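# Press the gauge pin on the magnet-marked fixture post

## Task

Find the one post of the checking fixture that has a yellow magnet on it. Press that post's gauge pin fully home and keep it pressed for one second; it is fine if the spring pushes it back out afterwards. Do not touch the other three gauge pins, and do not move the magnet.

## Robot and tools

Robot: two six-joint arms, left_arm and right_arm. Each carries a two-finger parallel gripper and a wrist camera (cam_left_wrist and cam_right_wrist, 896x504). In the scene frame the origin is level with the table top, midway between the nominal bases. +z is up, +x points out over the table, and left_arm sits on the +y side. Base roots: left_arm at (+0.060, +0.928, 0) m, right_arm at (-0.064, -0.817, 0) m, both turned only slightly about z. Arm names do not match image sides.

Frames: each arm reports its hand position (m), quat_wxyz and velocities (m/s, rad/s) in its own base frame. Motion offsets, by contrast, are measured along the axes of that arm's current Hand target. The fingers point along the gripper's +z axis and open and close along its y axis. end_effector_position is the centre of the closed pads (pads are 38 mm long). Closed fingertips reach about 19 mm past that point, open ones about 6 mm. A camera block sticks out up to 12 cm toward the gripper's +x and turns with it.

The 20-number row, used by both motion tools: left_arm dx, dy, dz, rx, ry, rz, then left gripper position, force_limit, speed, activate. The same ten follow for right_arm. Every value lies in [-1, 1]. The six pose values are an offset from the Hand target at the start of the action, not a pose, and 1.0 means 0.6 m or 180 degrees. rx, ry, rz form one rotation vector. Gripper position: +1 is open at 85 mm, about -0.8 is where the pads touch, and -1 closes until blocked. force_limit and speed both start at +1. speed -1 is about 20 mm/s, 0 about 85 and +1 about 150. Keep activate at 0. Send 1 once only if fault reads 7 or 13, with nothing against the outside of the fingers. To leave a gripper unchanged, repeat its last position, force_limit and speed, because 0 is itself a command. To leave an arm still, send zeros for its six pose values.

execute_actions(actions, cameras): actions is a list of actions. Each action is a table of up to 15 rows at 1/30 s each, and a short table holds its last row to step 15. All rows in one action count from that action's starting Hand target, so repeating an offset in a later action moves the arm further. An empty list returns images and full state. cameras takes a list of names, ["all"] or [].

move(target, speed, blend, stop_force, zero, blocking, cameras): target is one row or a list of up to 15 rows. Each is an offset from the Hand targets at the start of the move, not from the previous row. The path is a straight line and does not avoid obstacles. speed is in m/s, 0.002 to 4.2 (default 0.25), and turns may go up to twice that in rad/s. blend is a corner radius in m, default 0 for a full stop. stop_force is in N, 6 to 120, one value for both arms. An arm's path ends once its wrist sensor feels that much push against its motion, and the arm then settles back to just before the peak. zero defaults to true and re-zeroes the sensor first. blocking=false returns early but cannot be combined with stop_force. The result adds a 'move:' line. done means the arm is at rest within 3 mm and 2 degrees. The others are off_target, moving, held (a check withheld a step) or fault. limits=paced means a pose was clipped, and limits=held means steps were withheld.

wait(seconds 0 to 3600) lets time run. stop brakes a running move. zoom_image(camera, region [x0, y0, x1, y1] in pixels, at most 504 on each side) enlarges the latest image from a wrist camera. zero_wrist_force(arm) re-zeroes one sensor. read_manual(section "licences") returns only licence text. finished_scene(scene 1 to 3) ends the scene. After ending scene 1, make no further call in that reply.

Result lines: Hand target is the last commanded pose after clipping, and the next offsets start from it. The gripper often stops short of it. Joint positions and Joint torques are given with positive meaning toward larger angles. Wrist force and Wrist torque are in end-effector axes and show force from the surface into the arm; a third line holds the peak since the last report. object_status: 0 moving, 1 blocked while opening, 2 blocked while closing (a grip), 3 reached the requested position. position_measured is in counts: 3 is open, 130 is about 40 mm, 230 is pads together. fault reads 0 normally. Results also show Tool commands, Motor temperatures, a MOTOR HOT line from 70 °C, and end_effector_position at some steps.

Limits and cautions: the arms are stiff. Any of the following stops the arm for 10 s: a net outside force near 150 N (give or take 25), contact torque at a joint limit (wrist joints 98.4 N m, elbow 398, shoulders 678), or a shoulder or elbow joint more than 7.5 degrees off its path. At 85 °C the brakes lock for 30 to 60 s. Orientation is clipped to within 32 degrees of the measured orientation per step. Commands lag by about 0.2 s. Do not route paths close to an arm's own base, because the elbow can whip round. A clearance check keeps the arms apart, but a clash between them can end the scene. Anything that falls off the table fails the task.

For this job: locate the magnet post in the camera images, then line the gripper up over that post's pin. Press slowly along the pin's axis using a small stop_force, keep the pin in for one second, and then move off without stop_force. Avoid the magnet and the other pins.

Each tool is called by a JSON object that holds its "op" and its "data".

## Session

{"op": "execute_actions", "data": {"actions": []}}

Scene clock: 0.00 s.
left_arm: end_effector_position=(+1.5589, -0.2113, +0.3064) position_measured=3 object_status=3 fault=0 end_effector_quat_wxyz=(+0.164, +0.615, -0.603, +0.481) | right_arm: end_effector_position=(+0.3647, +0.8809, +0.2847) position_measured=3 object_status=3 fault=0 end_effector_quat_wxyz=(-0.039, +0.207, +0.977, +0.001)
Joint positions: left_arm=[-0.105 -0.646 1.222 -2.923 -2.399 -2.05] | right_arm=[4.504 -1.813 -1.999 -0.898 1.65 1.781]
Joint velocities: within noise
Joint torques (N m): no reading
Motor temperatures (°C): left_arm=[24 36 26 39 35 34] | right_arm=[29 36 36 38 34 39]
Wrist force (N): no reading
Wrist torque (N m): no reading
Wrist force, peak (N): no reading
Hand target: left_arm +1.5589, -0.2113, +0.3064; +0.164, +0.615, -0.603, +0.481 | right_arm +0.3647, +0.8809, +0.2847; -0.039, +0.207, +0.977, +0.001
Tool commands: left_gripper/position=+1.0 left_gripper/force_limit=+1.0 left_gripper/speed=+1.0 left_gripper/activate=+0.0 right_gripper/position=+1.0 right_gripper/force_limit=+1.0 right_gripper/speed=+1.0 right_gripper/activate=+0.0

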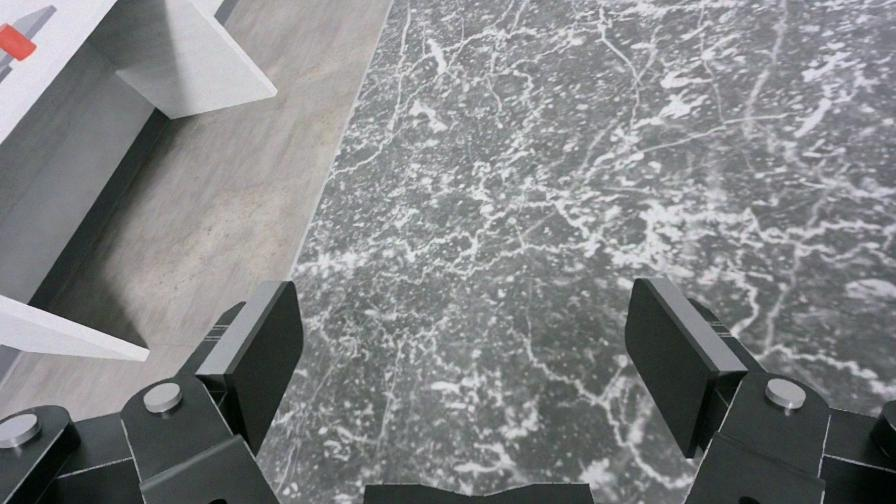

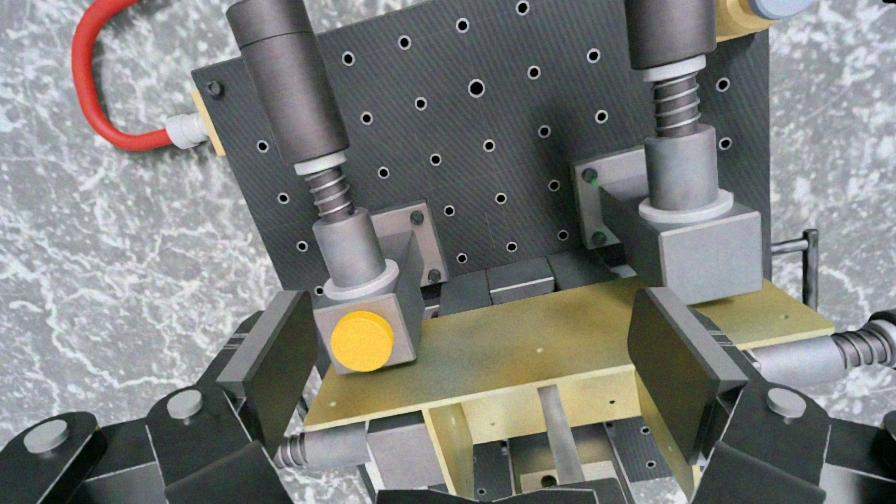

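{"op": "move", "data": {"target": [0,0,0,0,0,0,1,1,1,0,0.3,0,-0.1,0,0,0,-1,-0.5,0,0], "speed": 0.4, "cameras": ["cam_right_wrist"]}}

Scene clock: 2.37 s.
left_arm: end_effector_position=(+1.5589, -0.2113, +0.3064) position_measured=3 object_status=3 fault=0 end_effector_quat_wxyz=(+0.164, +0.615, -0.603, +0.481) | right_arm: end_effector_position=(+0.2054, +0.9528, +0.3584) position_measured=232 object_status=3 fault=0 end_effector_quat_wxyz=(-0.039, +0.207, +0.977, +0.001)
Joint positions: left_arm=[-0.105 -0.646 1.222 -2.923 -2.399 -2.05] | right_arm=[4.681 -1.778 -1.925 -0.994 1.648 1.958]
Joint torques (N m): left_arm=[1.2 -267.2 -93.38 -9.2 -2.76 -0.56] | right_arm=[23.44 123.31 106.83 5.38 -4.25 4.4]
Wrist force (N): left_arm=[-0.1 -0.3 0.1] | right_arm=[1.9 0.7 0.7]
Wrist torque (N m): left_arm=[-0.05 0.02 0.00] | right_arm=[0.09 -0.52 -0.17]
Wrist force, peak (N): left_arm=[0.1 -0.5 0.2] | right_arm=[5.4 0.0 -0.5]
Hand target: left_arm +1.5589, -0.2113, +0.3064; +0.164, +0.615, -0.603, +0.481 | right_arm +0.2054, +0.9528, +0.3584; -0.039, +0.207, +0.977, +0.001
Off the commanded pose: left_arm 0.000 m, 0 deg | right_arm 0.000 m, 0 deg.
move: done
cam_right_wrist: T_world_to_cam=[[0.43548, 0.89881, -0.04991, -0.91925], [0.85335, -0.39453, 0.34079, 0.09683], [0.28662, -0.19099, -0.93881, 0.57645]] pos_world=[0.15246, 0.97453, 0.46231]

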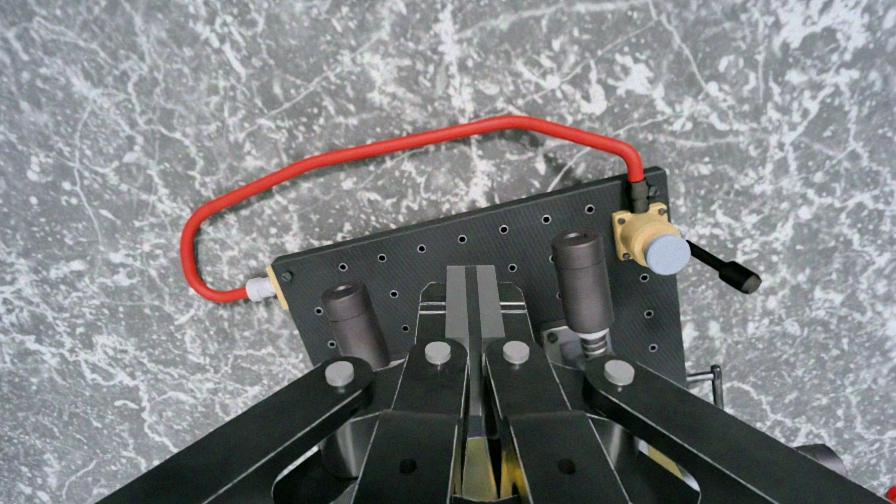

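{"op": "move", "data": {"target": [0,0,0,0,0,0,1,1,1,0,-0.0833,-0.178,0.3195,-0.0046,-0.0244,-0.0728,-1,-0.5,0,0], "speed": 0.3, "cameras": ["cam_right_wrist"]}}

Scene clock: 5.20 s.
left_arm: end_effector_position=(+1.5589, -0.2113, +0.3064) position_measured=3 object_status=3 fault=0 end_effector_quat_wxyz=(+0.164, +0.615, -0.603, +0.481) | right_arm: end_effector_position=(+0.1929, +0.8385, +0.1652) position_measured=232 object_status=3 fault=0 end_effector_quat_wxyz=(+0.000, +0.095, +0.995, +0.004)
Joint positions: left_arm=[-0.105 -0.646 1.222 -2.923 -2.399 -2.05] | right_arm=[4.722 -1.828 -2.21 -0.665 1.57 1.771]
Joint torques (N m): left_arm=[-2.29 -268.62 -92.6 -9.39 -2.46 -0.69] | right_arm=[24.63 91.3 57.27 15.29 -3.91 -6.82]
Wrist force (N): left_arm=[0.2 -0.4 -0.2] | right_arm=[1.0 0.2 0.3]
Wrist torque (N m): left_arm=[-0.08 -0.04 0.00] | right_arm=[0.30 -0.11 0.39]
Wrist force, peak (N): left_arm=[0.5 -0.5 0.0] | right_arm=[2.1 2.1 -2.3]
Hand target: left_arm +1.5589, -0.2113, +0.3064; +0.164, +0.615, -0.603, +0.481 | right_arm +0.1928, +0.8384, +0.1650; +0.000, +0.095, +0.995, +0.004
Off the commanded pose: left_arm 0.000 m, 0 deg | right_arm 0.000 m, 0 deg.
move: done
cam_right_wrist: T_world_to_cam=[[0.22393, 0.97432, -0.02375, -0.84754], [0.89064, -0.19468, 0.41092, -0.05801], [0.39575, -0.11317, -0.91136, 0.28597]] pos_world=[0.12829, 0.84684, 0.26433]

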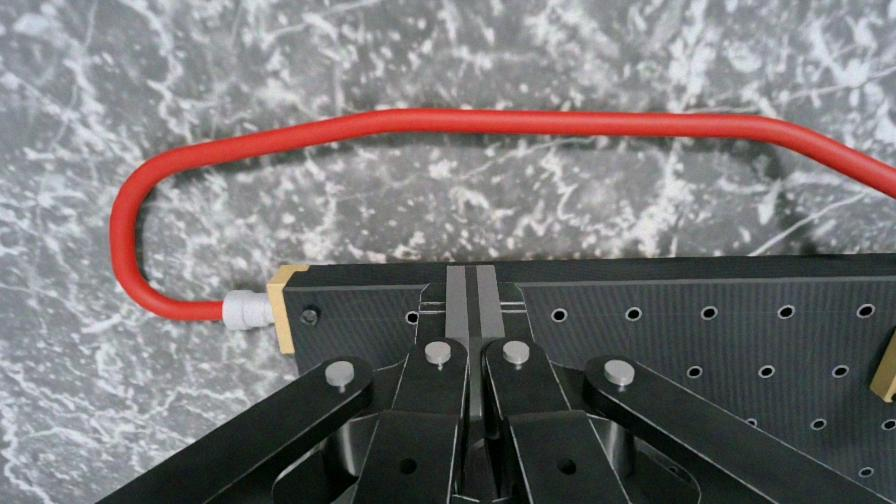

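{"op": "move", "data": {"target": [0,0,0,0,0,0,1,1,1,0,-0.15,0,0,0,0,0,-1,-0.5,0,0], "speed": 0.035, "stop_force": 50, "cameras": ["cam_right_wrist"]}}

Scene clock: 8.03 s.
left_arm: end_effector_position=(+1.5589, -0.2113, +0.3064) position_measured=3 object_status=3 fault=0 end_effector_quat_wxyz=(+0.164, +0.615, -0.603, +0.481) | right_arm: end_effector_position=(+0.2501, +0.8274, +0.1650) position_measured=232 object_status=3 fault=0 end_effector_quat_wxyz=(-0.002, +0.096, +0.995, +0.004)
Joint positions: left_arm=[-0.105 -0.646 1.222 -2.923 -2.399 -2.05] | right_arm=[4.652 -1.832 -2.205 -0.667 1.573 1.702]
Joint torques (N m): left_arm=[1.43 -268.12 -91.47 -9.05 -3.28 -1.28] | right_arm=[-9.22 113.62 72.84 10.2 -0.38 -2.78]
Wrist force (N): left_arm=[0.1 -0.2 -0.1] | right_arm=[13.3 1.3 1.3]
Wrist torque (N m): left_arm=[-0.03 -0.01 0.00] | right_arm=[0.51 -0.35 -0.10]
Wrist force, peak (N): left_arm=[0.1 -0.4 -0.4] | right_arm=[124.0 -4.1 0.6]
Hand target: left_arm +1.5589, -0.2113, +0.3064; +0.164, +0.615, -0.603, +0.481 | right_arm +0.2501, +0.8274, +0.1650; -0.002, +0.096, +0.995, +0.004 (not the last commanded pose)
Tool commands: left_gripper/position=+1.0 left_gripper/force_limit=+1.0 left_gripper/speed=+1.0 left_gripper/activate=+0.0 right_gripper/position=-1.0 right_gripper/force_limit=-0.498039 right_gripper/speed=+0.003922 right_gripper/activate=+0.0
Off the commanded pose: left_arm 0.000 m, 0 deg | right_arm 0.032 m, 0 deg.
FORCE FAULT: contact force on the right arm reached its limit, and that arm stopped. The contact can be on any part of that arm, not only on its tool. That arm's remaining commands of this call were not run. That arm is still stopped at the end of this call. That arm stays stopped for about 9 more seconds. Until then a move that you send moves the other arm only, and its call returns only when the move has ended. Once the stop has ended, the next robot result says so. If the stop ends while you think or write, that arm runs what you send next, counted from a new Hand target: where the arm stands when the stop ends. While its stop runs, that arm takes no new command, but its gripper still runs the gripper command that each later call begins with. Until it ends, the stop uses up actions while you think or wait. An arm that is not stopped still takes commands.
move: fault (right_arm; stop_force had ended the path)
cam_right_wrist: T_world_to_cam=[[0.22539, 0.97397, -0.02405, -0.8495], [0.89135, -0.19618, 0.40867, -0.10963], [0.39332, -0.11355, -0.91236, 0.26289]] pos_world=[0.18579, 0.83574, 0.26422]

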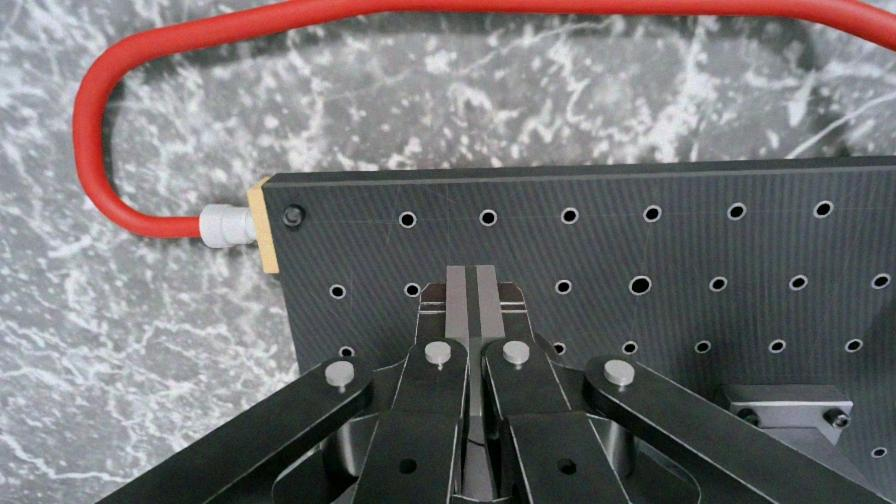

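{"op": "wait", "data": {"seconds": 10}}

{"op": "move", "data": {"target": [0,0,0,0,0,0,1,1,1,0,-0.04,0,0,0,0,0,-1,-0.5,0,0], "speed": 0.006, "stop_force": 25, "cameras": []}}

Scene clock: 18.30 s.
left_arm: end_effector_position=(+1.5589, -0.2113, +0.3064) position_measured=3 object_status=3 fault=0 end_effector_quat_wxyz=(+0.164, +0.615, -0.603, +0.481) | right_arm: end_effector_position=(+0.2501, +0.8274, +0.1650) position_measured=232 object_status=3 fault=0 end_effector_quat_wxyz=(-0.002, +0.096, +0.995, +0.004)
Joint positions: left_arm=[-0.105 -0.646 1.222 -2.923 -2.399 -2.05] | right_arm=[4.652 -1.832 -2.205 -0.667 1.573 1.702]
Joint torques (N m): left_arm=[-0.21 -266.81 -91.81 -9.3 -2.53 -1.34] | right_arm=[-9.82 115.82 70.16 9.81 -0.46 -2.03]
Wrist force (N): left_arm=[0.0 -0.2 -0.1] | right_arm=[13.6 1.4 1.7]
Wrist torque (N m): left_arm=[-0.03 0.00 0.00] | right_arm=[0.55 -0.40 -0.10]
Wrist force, peak (N): left_arm=[-0.1 -0.6 -0.2] | right_arm=[13.9 1.4 1.1]
Hand target: left_arm +1.5589, -0.2113, +0.3064; +0.164, +0.615, -0.603, +0.481 | right_arm +0.2501, +0.8274, +0.1650; -0.002, +0.096, +0.995, +0.004 (not the last commanded pose)
Tool commands: left_gripper/position=+1.0 left_gripper/force_limit=+1.0 left_gripper/speed=+1.0 left_gripper/activate=+0.0 right_gripper/position=-1.0 right_gripper/force_limit=-0.498039 right_gripper/speed=+0.003922 right_gripper/activate=+0.0
Off the commanded pose: left_arm 0.000 m, 0 deg | right_arm 0.032 m, 0 deg.
FORCE FAULT, CONTINUED: the right arm's stop, for the force fault that an earlier result reported, is over. The rest of the stop counts as 19 of the actions that you can send in this scene. During its stop the right arm's controller moved it back a little. That arm's target is now where it stood when the stop ended, not its last command. That arm accepts commands again.
wait: 10.00 s; at rest from the start

Scene clock: 19.33 s.
left_arm: end_effector_position=(+1.5589, -0.2113, +0.3064) position_measured=3 object_status=3 fault=0 end_effector_quat_wxyz=(+0.164, +0.615, -0.603, +0.481) | right_arm: end_effector_position=(+0.2515, +0.8271, +0.1650) position_measured=232 object_status=3 fault=0 end_effector_quat_wxyz=(-0.002, +0.095, +0.995, +0.004)
Joint positions: left_arm=[-0.105 -0.646 1.222 -2.923 -2.399 -2.05] | right_arm=[4.651 -1.833 -2.204 -0.667 1.574 1.7]
Joint torques (N m): left_arm=[-1.37 -264.13 -93.14 -8.98 -2.9 -1.09] | right_arm=[-10.45 115.54 64.56 8.07 -17.15 4.9]
Wrist force (N): left_arm=[0.0 -0.2 0.0] | right_arm=[38.3 -8.3 3.8]
Wrist torque (N m): left_arm=[-0.04 0.01 0.00] | right_arm=[0.41 -0.63 0.23]
Wrist force, peak (N): left_arm=[0.1 -0.5 -0.2] | right_arm=[49.0 -2.6 2.7]
Hand target: left_arm +1.5589, -0.2113, +0.3064; +0.164, +0.615, -0.603, +0.481 | right_arm +0.2515, +0.8271, +0.1650; -0.002, +0.095, +0.995, +0.004 (not the last commanded pose)
Off the commanded pose: left_arm 0.000 m, 0 deg | right_arm 0.023 m, 0 deg.
move: contact (right_arm)

{"op": "finished_scene", "data": {"scene": 1}}

The scene is finished: the task was done.


## Next scene

The same job, from a new start.

{"op": "execute_actions", "data": {"actions": []}}

Scene clock: 0.00 s.
left_arm: end_effector_position=(+1.2449, -0.9950, +0.1726) position_measured=3 object_status=3 fault=0 end_effector_quat_wxyz=(-0.052, -0.612, +0.785, -0.079) | right_arm: end_effector_position=(+1.5911, -0.4431, +0.2264) position_measured=3 object_status=3 fault=0 end_effector_quat_wxyz=(+0.277, +0.852, -0.343, +0.282)
Joint positions: left_arm=[-0.774 -0.625 0.99 -2.08 -1.695 -2.108] | right_arm=[3.13 -2.528 -1.097 -0.679 0.847 -2.545]
Joint velocities: within noise
Joint torques (N m): no reading
Motor temperatures (°C): left_arm=[24 35 26 38 34 34] | right_arm=[28 35 36 37 34 38]
Wrist force (N): no reading
Wrist torque (N m): no reading
Wrist force, peak (N): no reading
Hand target: left_arm +1.2449, -0.9950, +0.1726; -0.052, -0.612, +0.785, -0.079 | right_arm +1.5911, -0.4431, +0.2264; +0.277, +0.852, -0.343, +0.282
Tool commands: left_gripper/position=+1.0 left_gripper/force_limit=+1.0 left_gripper/speed=+1.0 left_gripper/activate=+0.0 right_gripper/position=+1.0 right_gripper/force_limit=+1.0 right_gripper/speed=+1.0 right_gripper/activate=+0.0
camera_calibration:
cam_left_wrist: T_world_to_cam=[[-0.96269, 0.26452, -0.05706, 1.47173], [0.24163, 0.93521, 0.25882, 0.60288], [0.12183, 0.23538, -0.96424, 0.36947]] pos_world=[1.22613, -1.04009, 0.28419]
cam_right_wrist: T_world_to_cam=[[-0.7524, -0.61621, 0.23277, 0.88009], [-0.65701, 0.67666, -0.33238, 1.43887], [0.04731, -0.40301, -0.91397, 0.06985]] pos_world=[1.60422, -0.40315, 0.33723]

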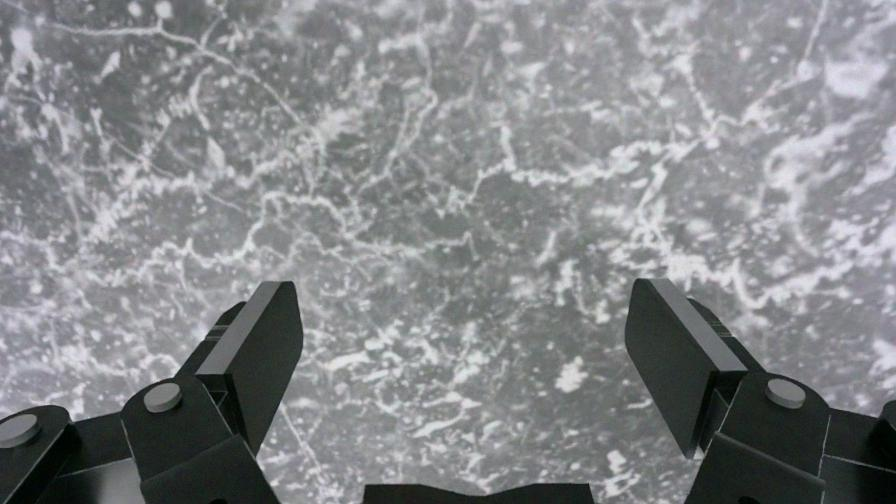

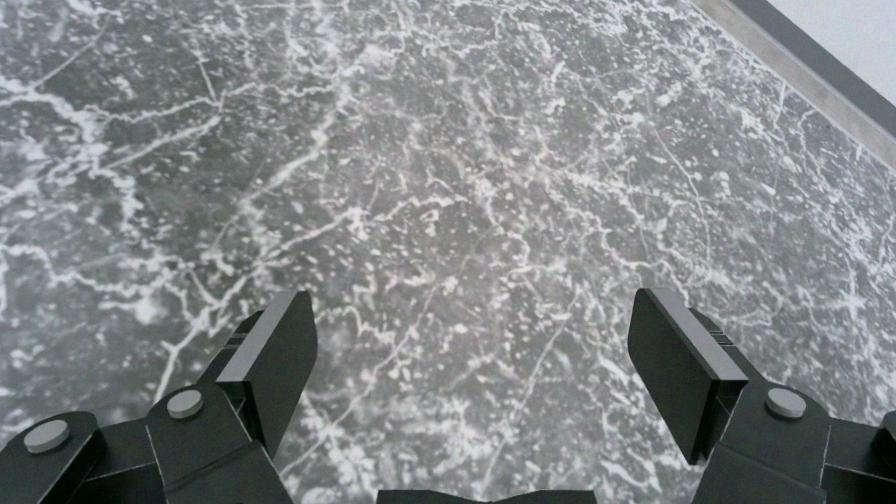

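{"op": "move", "data": {"target": [0.187,0.968,-1.0,0,0,0,-1,-0.5,0,0,0,0,0,0,0,0,-1,-0.5,0,0], "speed": 0.7, "cameras": ["cam_left_wrist"]}}

Scene clock: 2.47 s.
left_arm: end_effector_position=(+0.6452, -0.8509, +0.7462) position_measured=232 object_status=3 fault=0 end_effector_quat_wxyz=(-0.052, -0.612, +0.785, -0.079) | right_arm: end_effector_position=(+1.5911, -0.4431, +0.2264) position_measured=232 object_status=3 fault=0 end_effector_quat_wxyz=(+0.277, +0.852, -0.343, +0.282)
Joint positions: left_arm=[-1.088 -1.443 1.501 -1.804 -1.645 -2.419] | right_arm=[3.13 -2.528 -1.097 -0.679 0.847 -2.545]
Joint torques (N m): left_arm=[-13.62 -153.12 -97.98 -5.99 5.78 -3.6] | right_arm=[0.67 266.51 99.88 10.36 -2.76 -0.67]
Wrist force (N): left_arm=[0.6 -0.1 -0.5] | right_arm=[0.1 0.0 0.0]
Wrist torque (N m): left_arm=[0.04 -0.06 0.09] | right_arm=[0.00 -0.05 0.00]
Wrist force, peak (N): left_arm=[1.6 4.6 -5.5] | right_arm=[0.4 0.1 0.0]
Hand target: left_arm +0.6450, -0.8509, +0.7465; -0.052, -0.612, +0.785, -0.079 | right_arm +1.5911, -0.4431, +0.2264; +0.277, +0.852, -0.343, +0.282
Off the commanded pose: left_arm 0.000 m, 0 deg | right_arm 0.000 m, 0 deg.
move: done
cam_left_wrist: T_world_to_cam=[[-0.9627, 0.2645, -0.05695, 0.8888], [0.24162, 0.93519, 0.25891, 0.46451], [0.12174, 0.2355, -0.96422, 0.96176]] pos_world=[0.62633, -0.89599, 0.8577]

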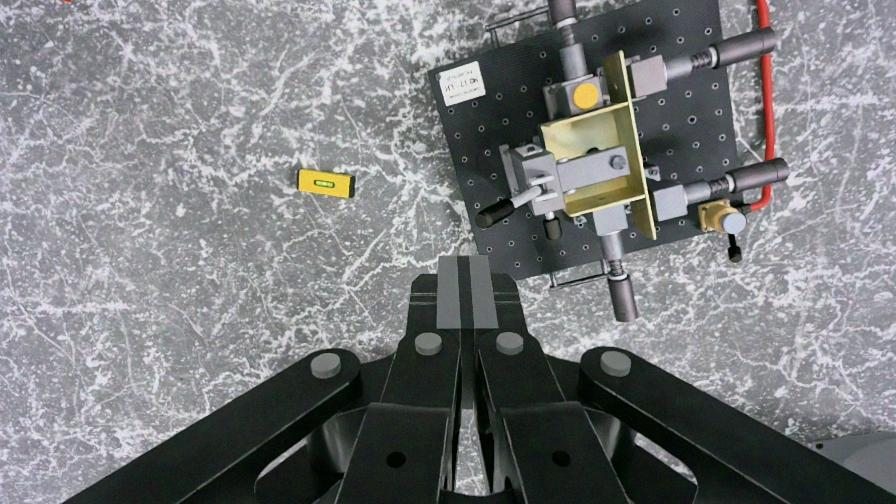

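{"op": "move", "data": {"target": [0.484,0.275,0.727,-0.0192,-0.0569,-0.085,-1,-0.5,0,0,0,0,0,0,0,0,-1,-0.5,0,0], "speed": 0.6, "cameras": ["cam_left_wrist"]}}

Scene clock: 5.57 s.
left_arm: end_effector_position=(+0.4209, -1.1705, +0.3603) position_measured=232 object_status=3 fault=0 end_effector_quat_wxyz=(+0.011, +0.714, -0.700, -0.006) | right_arm: end_effector_position=(+1.5911, -0.4431, +0.2264) position_measured=232 object_status=3 fault=0 end_effector_quat_wxyz=(+0.277, +0.852, -0.343, +0.282)
Joint positions: left_arm=[-1.381 -1.081 1.506 -1.997 -1.596 -2.972] | right_arm=[3.13 -2.528 -1.097 -0.679 0.847 -2.545]
Joint torques (N m): left_arm=[-18.57 -174.78 -120.29 -5.88 -5.49 -5.3] | right_arm=[2.56 266.81 99.76 11.07 -2.64 -0.5]
Wrist force (N): left_arm=[0.2 -0.3 -0.5] | right_arm=[0.0 0.2 0.2]
Wrist torque (N m): left_arm=[-0.05 -0.02 0.20] | right_arm=[0.04 -0.03 0.00]
Wrist force, peak (N): left_arm=[-2.8 -1.6 -5.2] | right_arm=[-0.5 0.0 -0.3]
Hand target: left_arm +0.4208, -1.1707, +0.3601; +0.011, +0.714, -0.700, -0.007 | right_arm +1.5911, -0.4431, +0.2264; +0.277, +0.852, -0.343, +0.282
Off the commanded pose: left_arm 0.000 m, 0 deg | right_arm 0.000 m, 0 deg.
move: done
cam_left_wrist: T_world_to_cam=[[-0.99944, 0.0071, 0.03281, 0.4173], [0.02026, 0.90686, 0.42094, 0.91916], [-0.02676, 0.42137, -0.90649, 0.95161]] pos_world=[0.42391, -1.23749, 0.46203]

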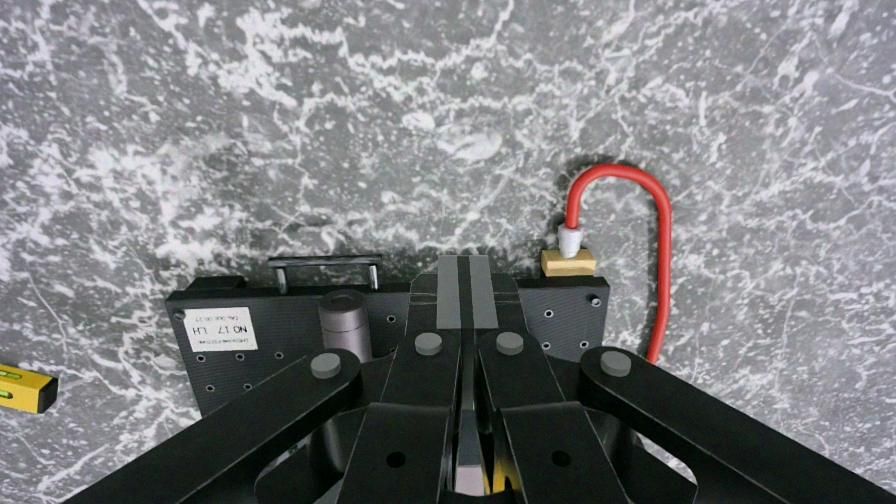

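{"op": "move", "data": {"target": [-0.0928,-0.1233,0.3217,0,0,0,-1,-0.5,0,0,0,0,0,0,0,0,-1,-0.5,0,0], "speed": 0.3}}

{"op": "move", "data": {"target": [[-0.0717,0,0,0,0,0,-1,-0.5,0,0,0,0,0,0,0,0,-1,-0.5,0,0],[-0.133,0,0,0,0,0,-1,-0.5,0,0,0,0,0,0,0,0,-1,-0.5,0,0]], "speed": [0.06,0.008], "stop_force": 30, "cameras": ["cam_left_wrist"]}}

Scene clock: 8.07 s.
left_arm: end_effector_position=(+0.4889, -1.1147, +0.1652) position_measured=232 object_status=3 fault=0 end_effector_quat_wxyz=(+0.011, +0.714, -0.700, -0.007) | right_arm: end_effector_position=(+1.5911, -0.4431, +0.2264) position_measured=232 object_status=3 fault=0 end_effector_quat_wxyz=(+0.277, +0.852, -0.343, +0.282)
Joint positions: left_arm=[-1.316 -0.989 1.663 -2.244 -1.596 -2.907] | right_arm=[3.13 -2.528 -1.097 -0.679 0.847 -2.545]
Joint torques (N m): left_arm=[17.91 -174.78 -62.71 -13.24 1.7 3.85] | right_arm=[2.5 267.67 96.83 10.45 -2.64 -0.24]
Wrist force (N): left_arm=[0.1 -0.5 -0.3] | right_arm=[0.1 0.0 -0.1]
Wrist torque (N m): left_arm=[-0.14 0.04 -0.16] | right_arm=[0.02 -0.03 0.00]
Wrist force, peak (N): left_arm=[1.3 1.3 -3.7] | right_arm=[0.3 -0.2 -0.3]
Hand target: left_arm +0.4890, -1.1147, +0.1650; +0.011, +0.714, -0.700, -0.007 | right_arm +1.5911, -0.4431, +0.2264; +0.277, +0.852, -0.343, +0.282
Off the commanded pose: left_arm 0.000 m, 0 deg | right_arm 0.000 m, 0 deg.
move: done

Scene clock: 13.07 s.
left_arm: end_effector_position=(+0.4877, -1.0480, +0.1647) position_measured=232 object_status=3 fault=0 end_effector_quat_wxyz=(+0.011, +0.714, -0.700, -0.007) | right_arm: end_effector_position=(+1.5911, -0.4431, +0.2264) position_measured=232 object_status=3 fault=0 end_effector_quat_wxyz=(+0.277, +0.852, -0.343, +0.282)
Joint positions: left_arm=[-1.303 -1.045 1.765 -2.29 -1.596 -2.893] | right_arm=[3.13 -2.528 -1.097 -0.679 0.847 -2.545]
Joint torques (N m): left_arm=[3.67 -157.49 -82.6 1.17 3.08 -3.7] | right_arm=[2.98 270.73 100.62 9.99 -3.06 -0.36]
Wrist force (N): left_arm=[28.2 3.8 -4.1] | right_arm=[0.0 0.1 -0.3]
Wrist torque (N m): left_arm=[-0.11 -0.35 -0.34] | right_arm=[0.04 -0.02 0.00]
Wrist force, peak (N): left_arm=[46.7 -1.7 11.4] | right_arm=[0.4 0.0 -0.3]
Hand target: left_arm +0.4877, -1.0480, +0.1647; +0.011, +0.714, -0.700, -0.007 (not the last commanded pose) | right_arm +1.5911, -0.4431, +0.2264; +0.277, +0.852, -0.343, +0.282
Off the commanded pose: left_arm 0.013 m, 0 deg | right_arm 0.000 m, 0 deg.
move: contact (left_arm); path passed 1 of 2 targets
cam_left_wrist: T_world_to_cam=[[-0.99943, 0.00706, 0.0329, 0.48954], [0.02026, 0.90682, 0.42102, 0.88899], [-0.02686, 0.42145, -0.90645, 0.7246]] pos_world=[0.49071, -1.11499, 0.26643]

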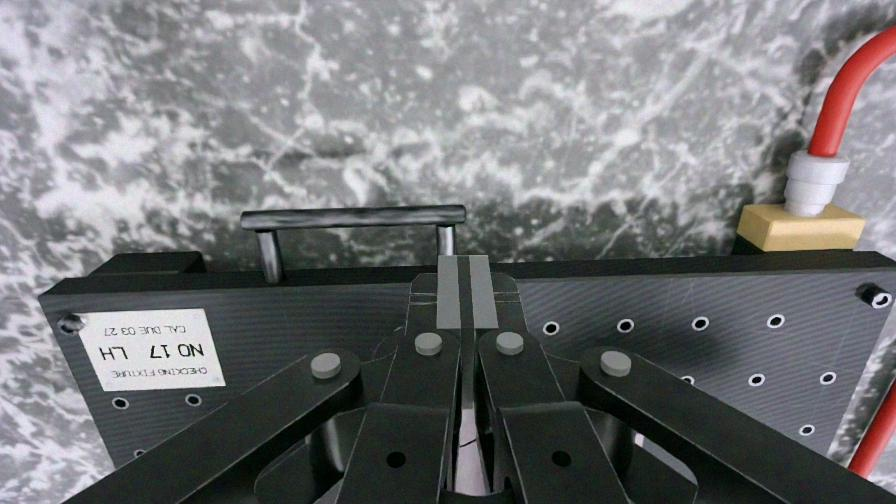

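{"op": "finished_scene", "data": {"scene": 2}}

The scene is finished: the task was done.


## Next scene

The same job, from a new start.

{"op": "execute_actions", "data": {"actions": []}}

Scene clock: 0.00 s.
left_arm: end_effector_position=(+0.4095, -1.0280, +0.3496) position_measured=3 object_status=3 fault=0 end_effector_quat_wxyz=(-0.166, +0.603, +0.780, +0.006) | right_arm: end_effector_position=(+1.7496, +0.0920, +0.2599) position_measured=3 object_status=3 fault=0 end_effector_quat_wxyz=(-0.210, +0.702, +0.632, +0.252)
Joint positions: left_arm=[-1.316 -1.125 1.554 -1.726 -1.763 0.028] | right_arm=[3.192 -2.85 -0.27 -1.441 2.224 1.778]
Joint velocities: within noise
Joint torques (N m): no reading
Motor temperatures (°C): left_arm=[24 35 26 38 34 33] | right_arm=[28 35 35 36 33 38]
Wrist force (N): no reading
Wrist torque (N m): no reading
Wrist force, peak (N): no reading
Hand target: left_arm +0.4095, -1.0280, +0.3496; -0.166, +0.603, +0.780, +0.006 | right_arm +1.7496, +0.0920, +0.2599; -0.210, +0.702, +0.632, +0.252
Tool commands: left_gripper/position=+1.0 left_gripper/force_limit=+1.0 left_gripper/speed=+1.0 left_gripper/activate=+0.0 right_gripper/position=+1.0 right_gripper/force_limit=+1.0 right_gripper/speed=+1.0 right_gripper/activate=+0.0
camera_calibration:
cam_left_wrist: T_world_to_cam=[[0.9508, 0.2447, -0.19002, -0.07115], [0.27712, -0.94595, 0.16847, -1.12698], [-0.13853, -0.21284, -0.96722, 0.29654]] pos_world=[0.42104, -0.98554, 0.46316]
cam_right_wrist: T_world_to_cam=[[0.99231, -0.12159, -0.02333, -1.71021], [-0.12362, -0.96276, -0.24045, 0.38571], [0.00678, 0.24148, -0.97038, 0.33492]] pos_world=[1.74246, 0.08251, 0.37785]

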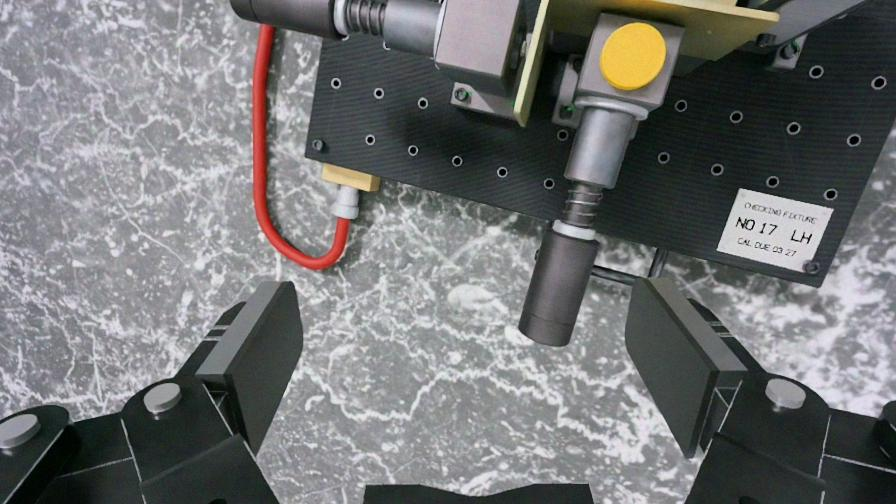

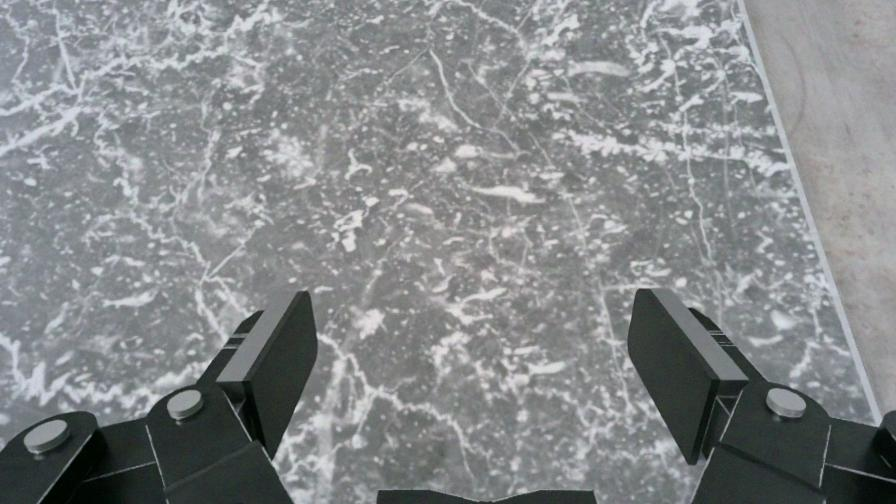

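{"op": "move", "data": {"target": [[-0.2328,0.06,0.1155,-0.0716,-0.0789,0.0727,-1,-0.5,0,0,0,0,0,0,0,0,1,1,1,0],[-0.267,0.0845,0.2367,-0.0716,-0.0789,0.0727,-1,-0.5,0,0,0,0,0,0,0,0,1,1,1,0]], "speed": 0.3, "blend": [0.03,0], "cameras": ["cam_left_wrist"]}}

Scene clock: 2.93 s.
left_arm: end_effector_position=(+0.4562, -1.1350, +0.1634) position_measured=232 object_status=3 fault=0 end_effector_quat_wxyz=(+0.000, +0.699, +0.715, +0.000) | right_arm: end_effector_position=(+1.7496, +0.0920, +0.2599) position_measured=3 object_status=3 fault=0 end_effector_quat_wxyz=(-0.210, +0.702, +0.632, +0.252)
Joint positions: left_arm=[-1.354 -0.984 1.657 -2.245 -1.571 0.194] | right_arm=[3.192 -2.85 -0.27 -1.441 2.224 1.778]
Joint torques (N m): left_arm=[-17.13 -179.62 -63.63 -14.61 5.85 3.1] | right_arm=[2.61 307.35 105.99 11.16 4.06 -0.63]
Wrist force (N): left_arm=[-0.4 0.4 -0.8] | right_arm=[0.4 0.0 -0.2]
Wrist torque (N m): left_arm=[-0.05 0.01 0.05] | right_arm=[0.00 -0.08 0.00]
Wrist force, peak (N): left_arm=[2.0 0.2 -2.0] | right_arm=[-0.6 0.2 0.0]
Hand target: left_arm +0.4562, -1.1350, +0.1632; +0.000, +0.699, +0.715, +0.000 | right_arm +1.7496, +0.0920, +0.2599; -0.210, +0.702, +0.632, +0.252
Off the commanded pose: left_arm 0.000 m, 0 deg | right_arm 0.000 m, 0 deg.
move: done
cam_left_wrist: T_world_to_cam=[[0.99996, -0.00322, 0.0087, -0.46106], [-0.00663, -0.90391, 0.42766, -1.07502], [0.00648, -0.4277, -0.9039, -0.22018]] pos_world=[0.45534, -1.06738, 0.26473]

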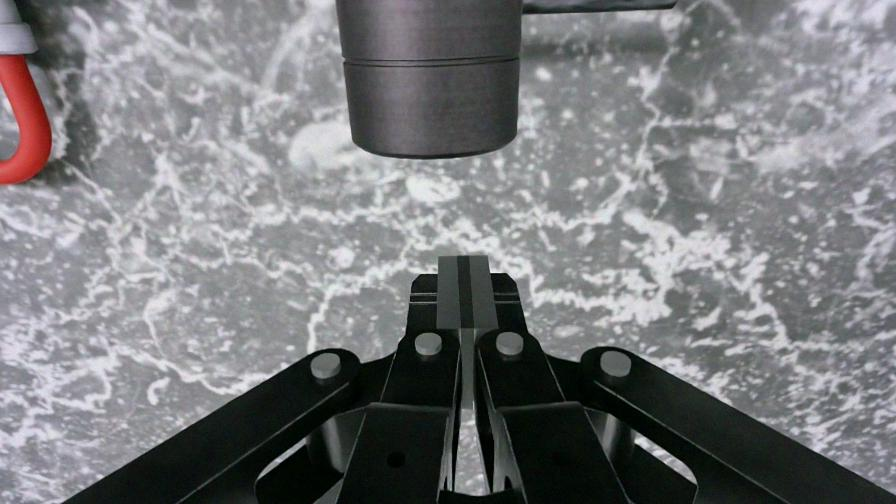

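{"op": "move", "data": {"target": [[0.053,0,0,0,0,0,-1,-0.5,0,0,0,0,0,0,0,0,1,1,1,0],[0.158,0,0,0,0,0,-1,-0.5,0,0,0,0,0,0,0,0,1,1,1,0]], "speed": [0.06,0.009], "stop_force": 30, "cameras": ["cam_left_wrist"]}}

{"op": "wait", "data": {"seconds": 0.8}}

Scene clock: 7.67 s.
left_arm: end_effector_position=(+0.4550, -1.0804, +0.1632) position_measured=232 object_status=3 fault=0 end_effector_quat_wxyz=(+0.000, +0.699, +0.715, +0.000) | right_arm: end_effector_position=(+1.7496, +0.0920, +0.2599) position_measured=3 object_status=3 fault=0 end_effector_quat_wxyz=(-0.210, +0.702, +0.632, +0.252)
Joint positions: left_arm=[-1.344 -1.03 1.742 -2.283 -1.571 0.203] | right_arm=[3.192 -2.85 -0.27 -1.441 2.224 1.778]
Joint torques (N m): left_arm=[2.68 -163.9 -82.02 0.57 0.77 -3.25] | right_arm=[0.06 305.06 108.85 11.26 3.26 -0.89]
Wrist force (N): left_arm=[-26.5 -3.2 -6.3] | right_arm=[-0.1 0.1 0.2]
Wrist torque (N m): left_arm=[-0.03 0.10 -0.14] | right_arm=[0.01 0.01 0.00]
Wrist force, peak (N): left_arm=[-50.1 0.9 11.0] | right_arm=[-0.5 0.3 0.0]
Hand target: left_arm +0.4550, -1.0804, +0.1631; +0.000, +0.699, +0.715, +0.000 (not the last commanded pose) | right_arm +1.7496, +0.0920, +0.2599; -0.210, +0.702, +0.632, +0.252
Off the commanded pose: left_arm 0.040 m, 0 deg | right_arm 0.000 m, 0 deg.
move: contact (left_arm); path passed 1 of 2 targets
cam_left_wrist: T_world_to_cam=[[0.99996, -0.00322, 0.0087, -0.45968], [-0.00663, -0.90397, 0.42754, -1.02557], [0.00648, -0.42758, -0.90395, -0.19696]] pos_world=[0.45414, -1.01278, 0.26443]

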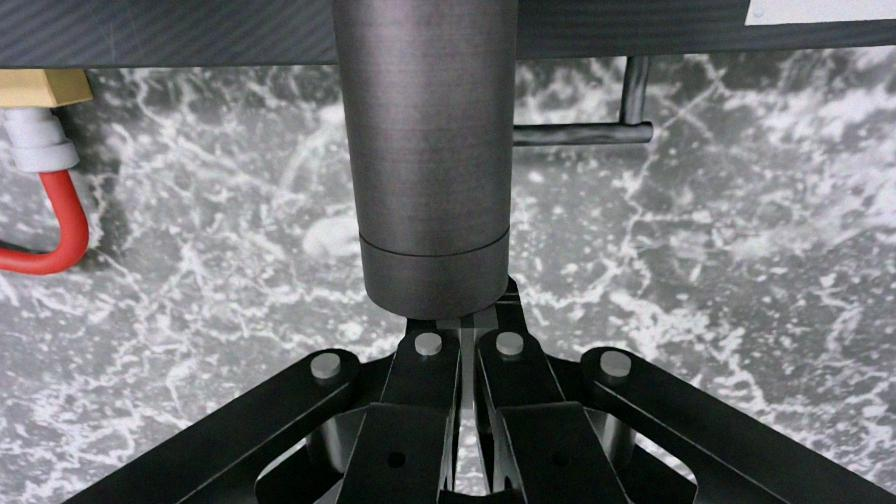

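Scene clock: 8.47 s.
left_arm: end_effector_position=(+0.4550, -1.0804, +0.1631) position_measured=232 object_status=3 fault=0 end_effector_quat_wxyz=(+0.000, +0.699, +0.715, +0.000) | right_arm: end_effector_position=(+1.7496, +0.0920, +0.2599) position_measured=3 object_status=3 fault=0 end_effector_quat_wxyz=(-0.210, +0.702, +0.632, +0.252)
Joint positions: left_arm=[-1.344 -1.03 1.742 -2.283 -1.571 0.203] | right_arm=[3.192 -2.85 -0.27 -1.441 2.224 1.778]
Joint torques (N m): left_arm=[-3.55 -158.65 -84.83 -2.76 0.14 -2.8] | right_arm=[-1.57 308.12 107.05 11.01 4.06 -1.03]
Wrist force (N): left_arm=[-26.2 -2.2 -6.8] | right_arm=[-0.1 -0.3 0.2]
Wrist torque (N m): left_arm=[-0.06 0.13 -0.13] | right_arm=[-0.05 0.02 0.00]
Wrist force, peak (N): left_arm=[-26.5 -3.3 -7.3] | right_arm=[-0.3 0.3 0.1]
Hand target: left_arm +0.4550, -1.0804, +0.1631; +0.000, +0.699, +0.715, +0.000 (not the last commanded pose) | right_arm +1.7496, +0.0920, +0.2599; -0.210, +0.702, +0.632, +0.252
Tool commands: left_gripper/position=-1.0 left_gripper/force_limit=-0.5 left_gripper/speed=+0.0 left_gripper/activate=+0.0 right_gripper/position=+1.0 right_gripper/force_limit=+1.0 right_gripper/speed=+1.0 right_gripper/activate=+0.0
Off the commanded pose: left_arm 0.040 m, 0 deg | right_arm 0.000 m, 0 deg.
wait: 0.80 s; at rest by 0.17 s

{"op": "finished_scene", "data": {"scene": 3}}

The scene is finished: the task was done.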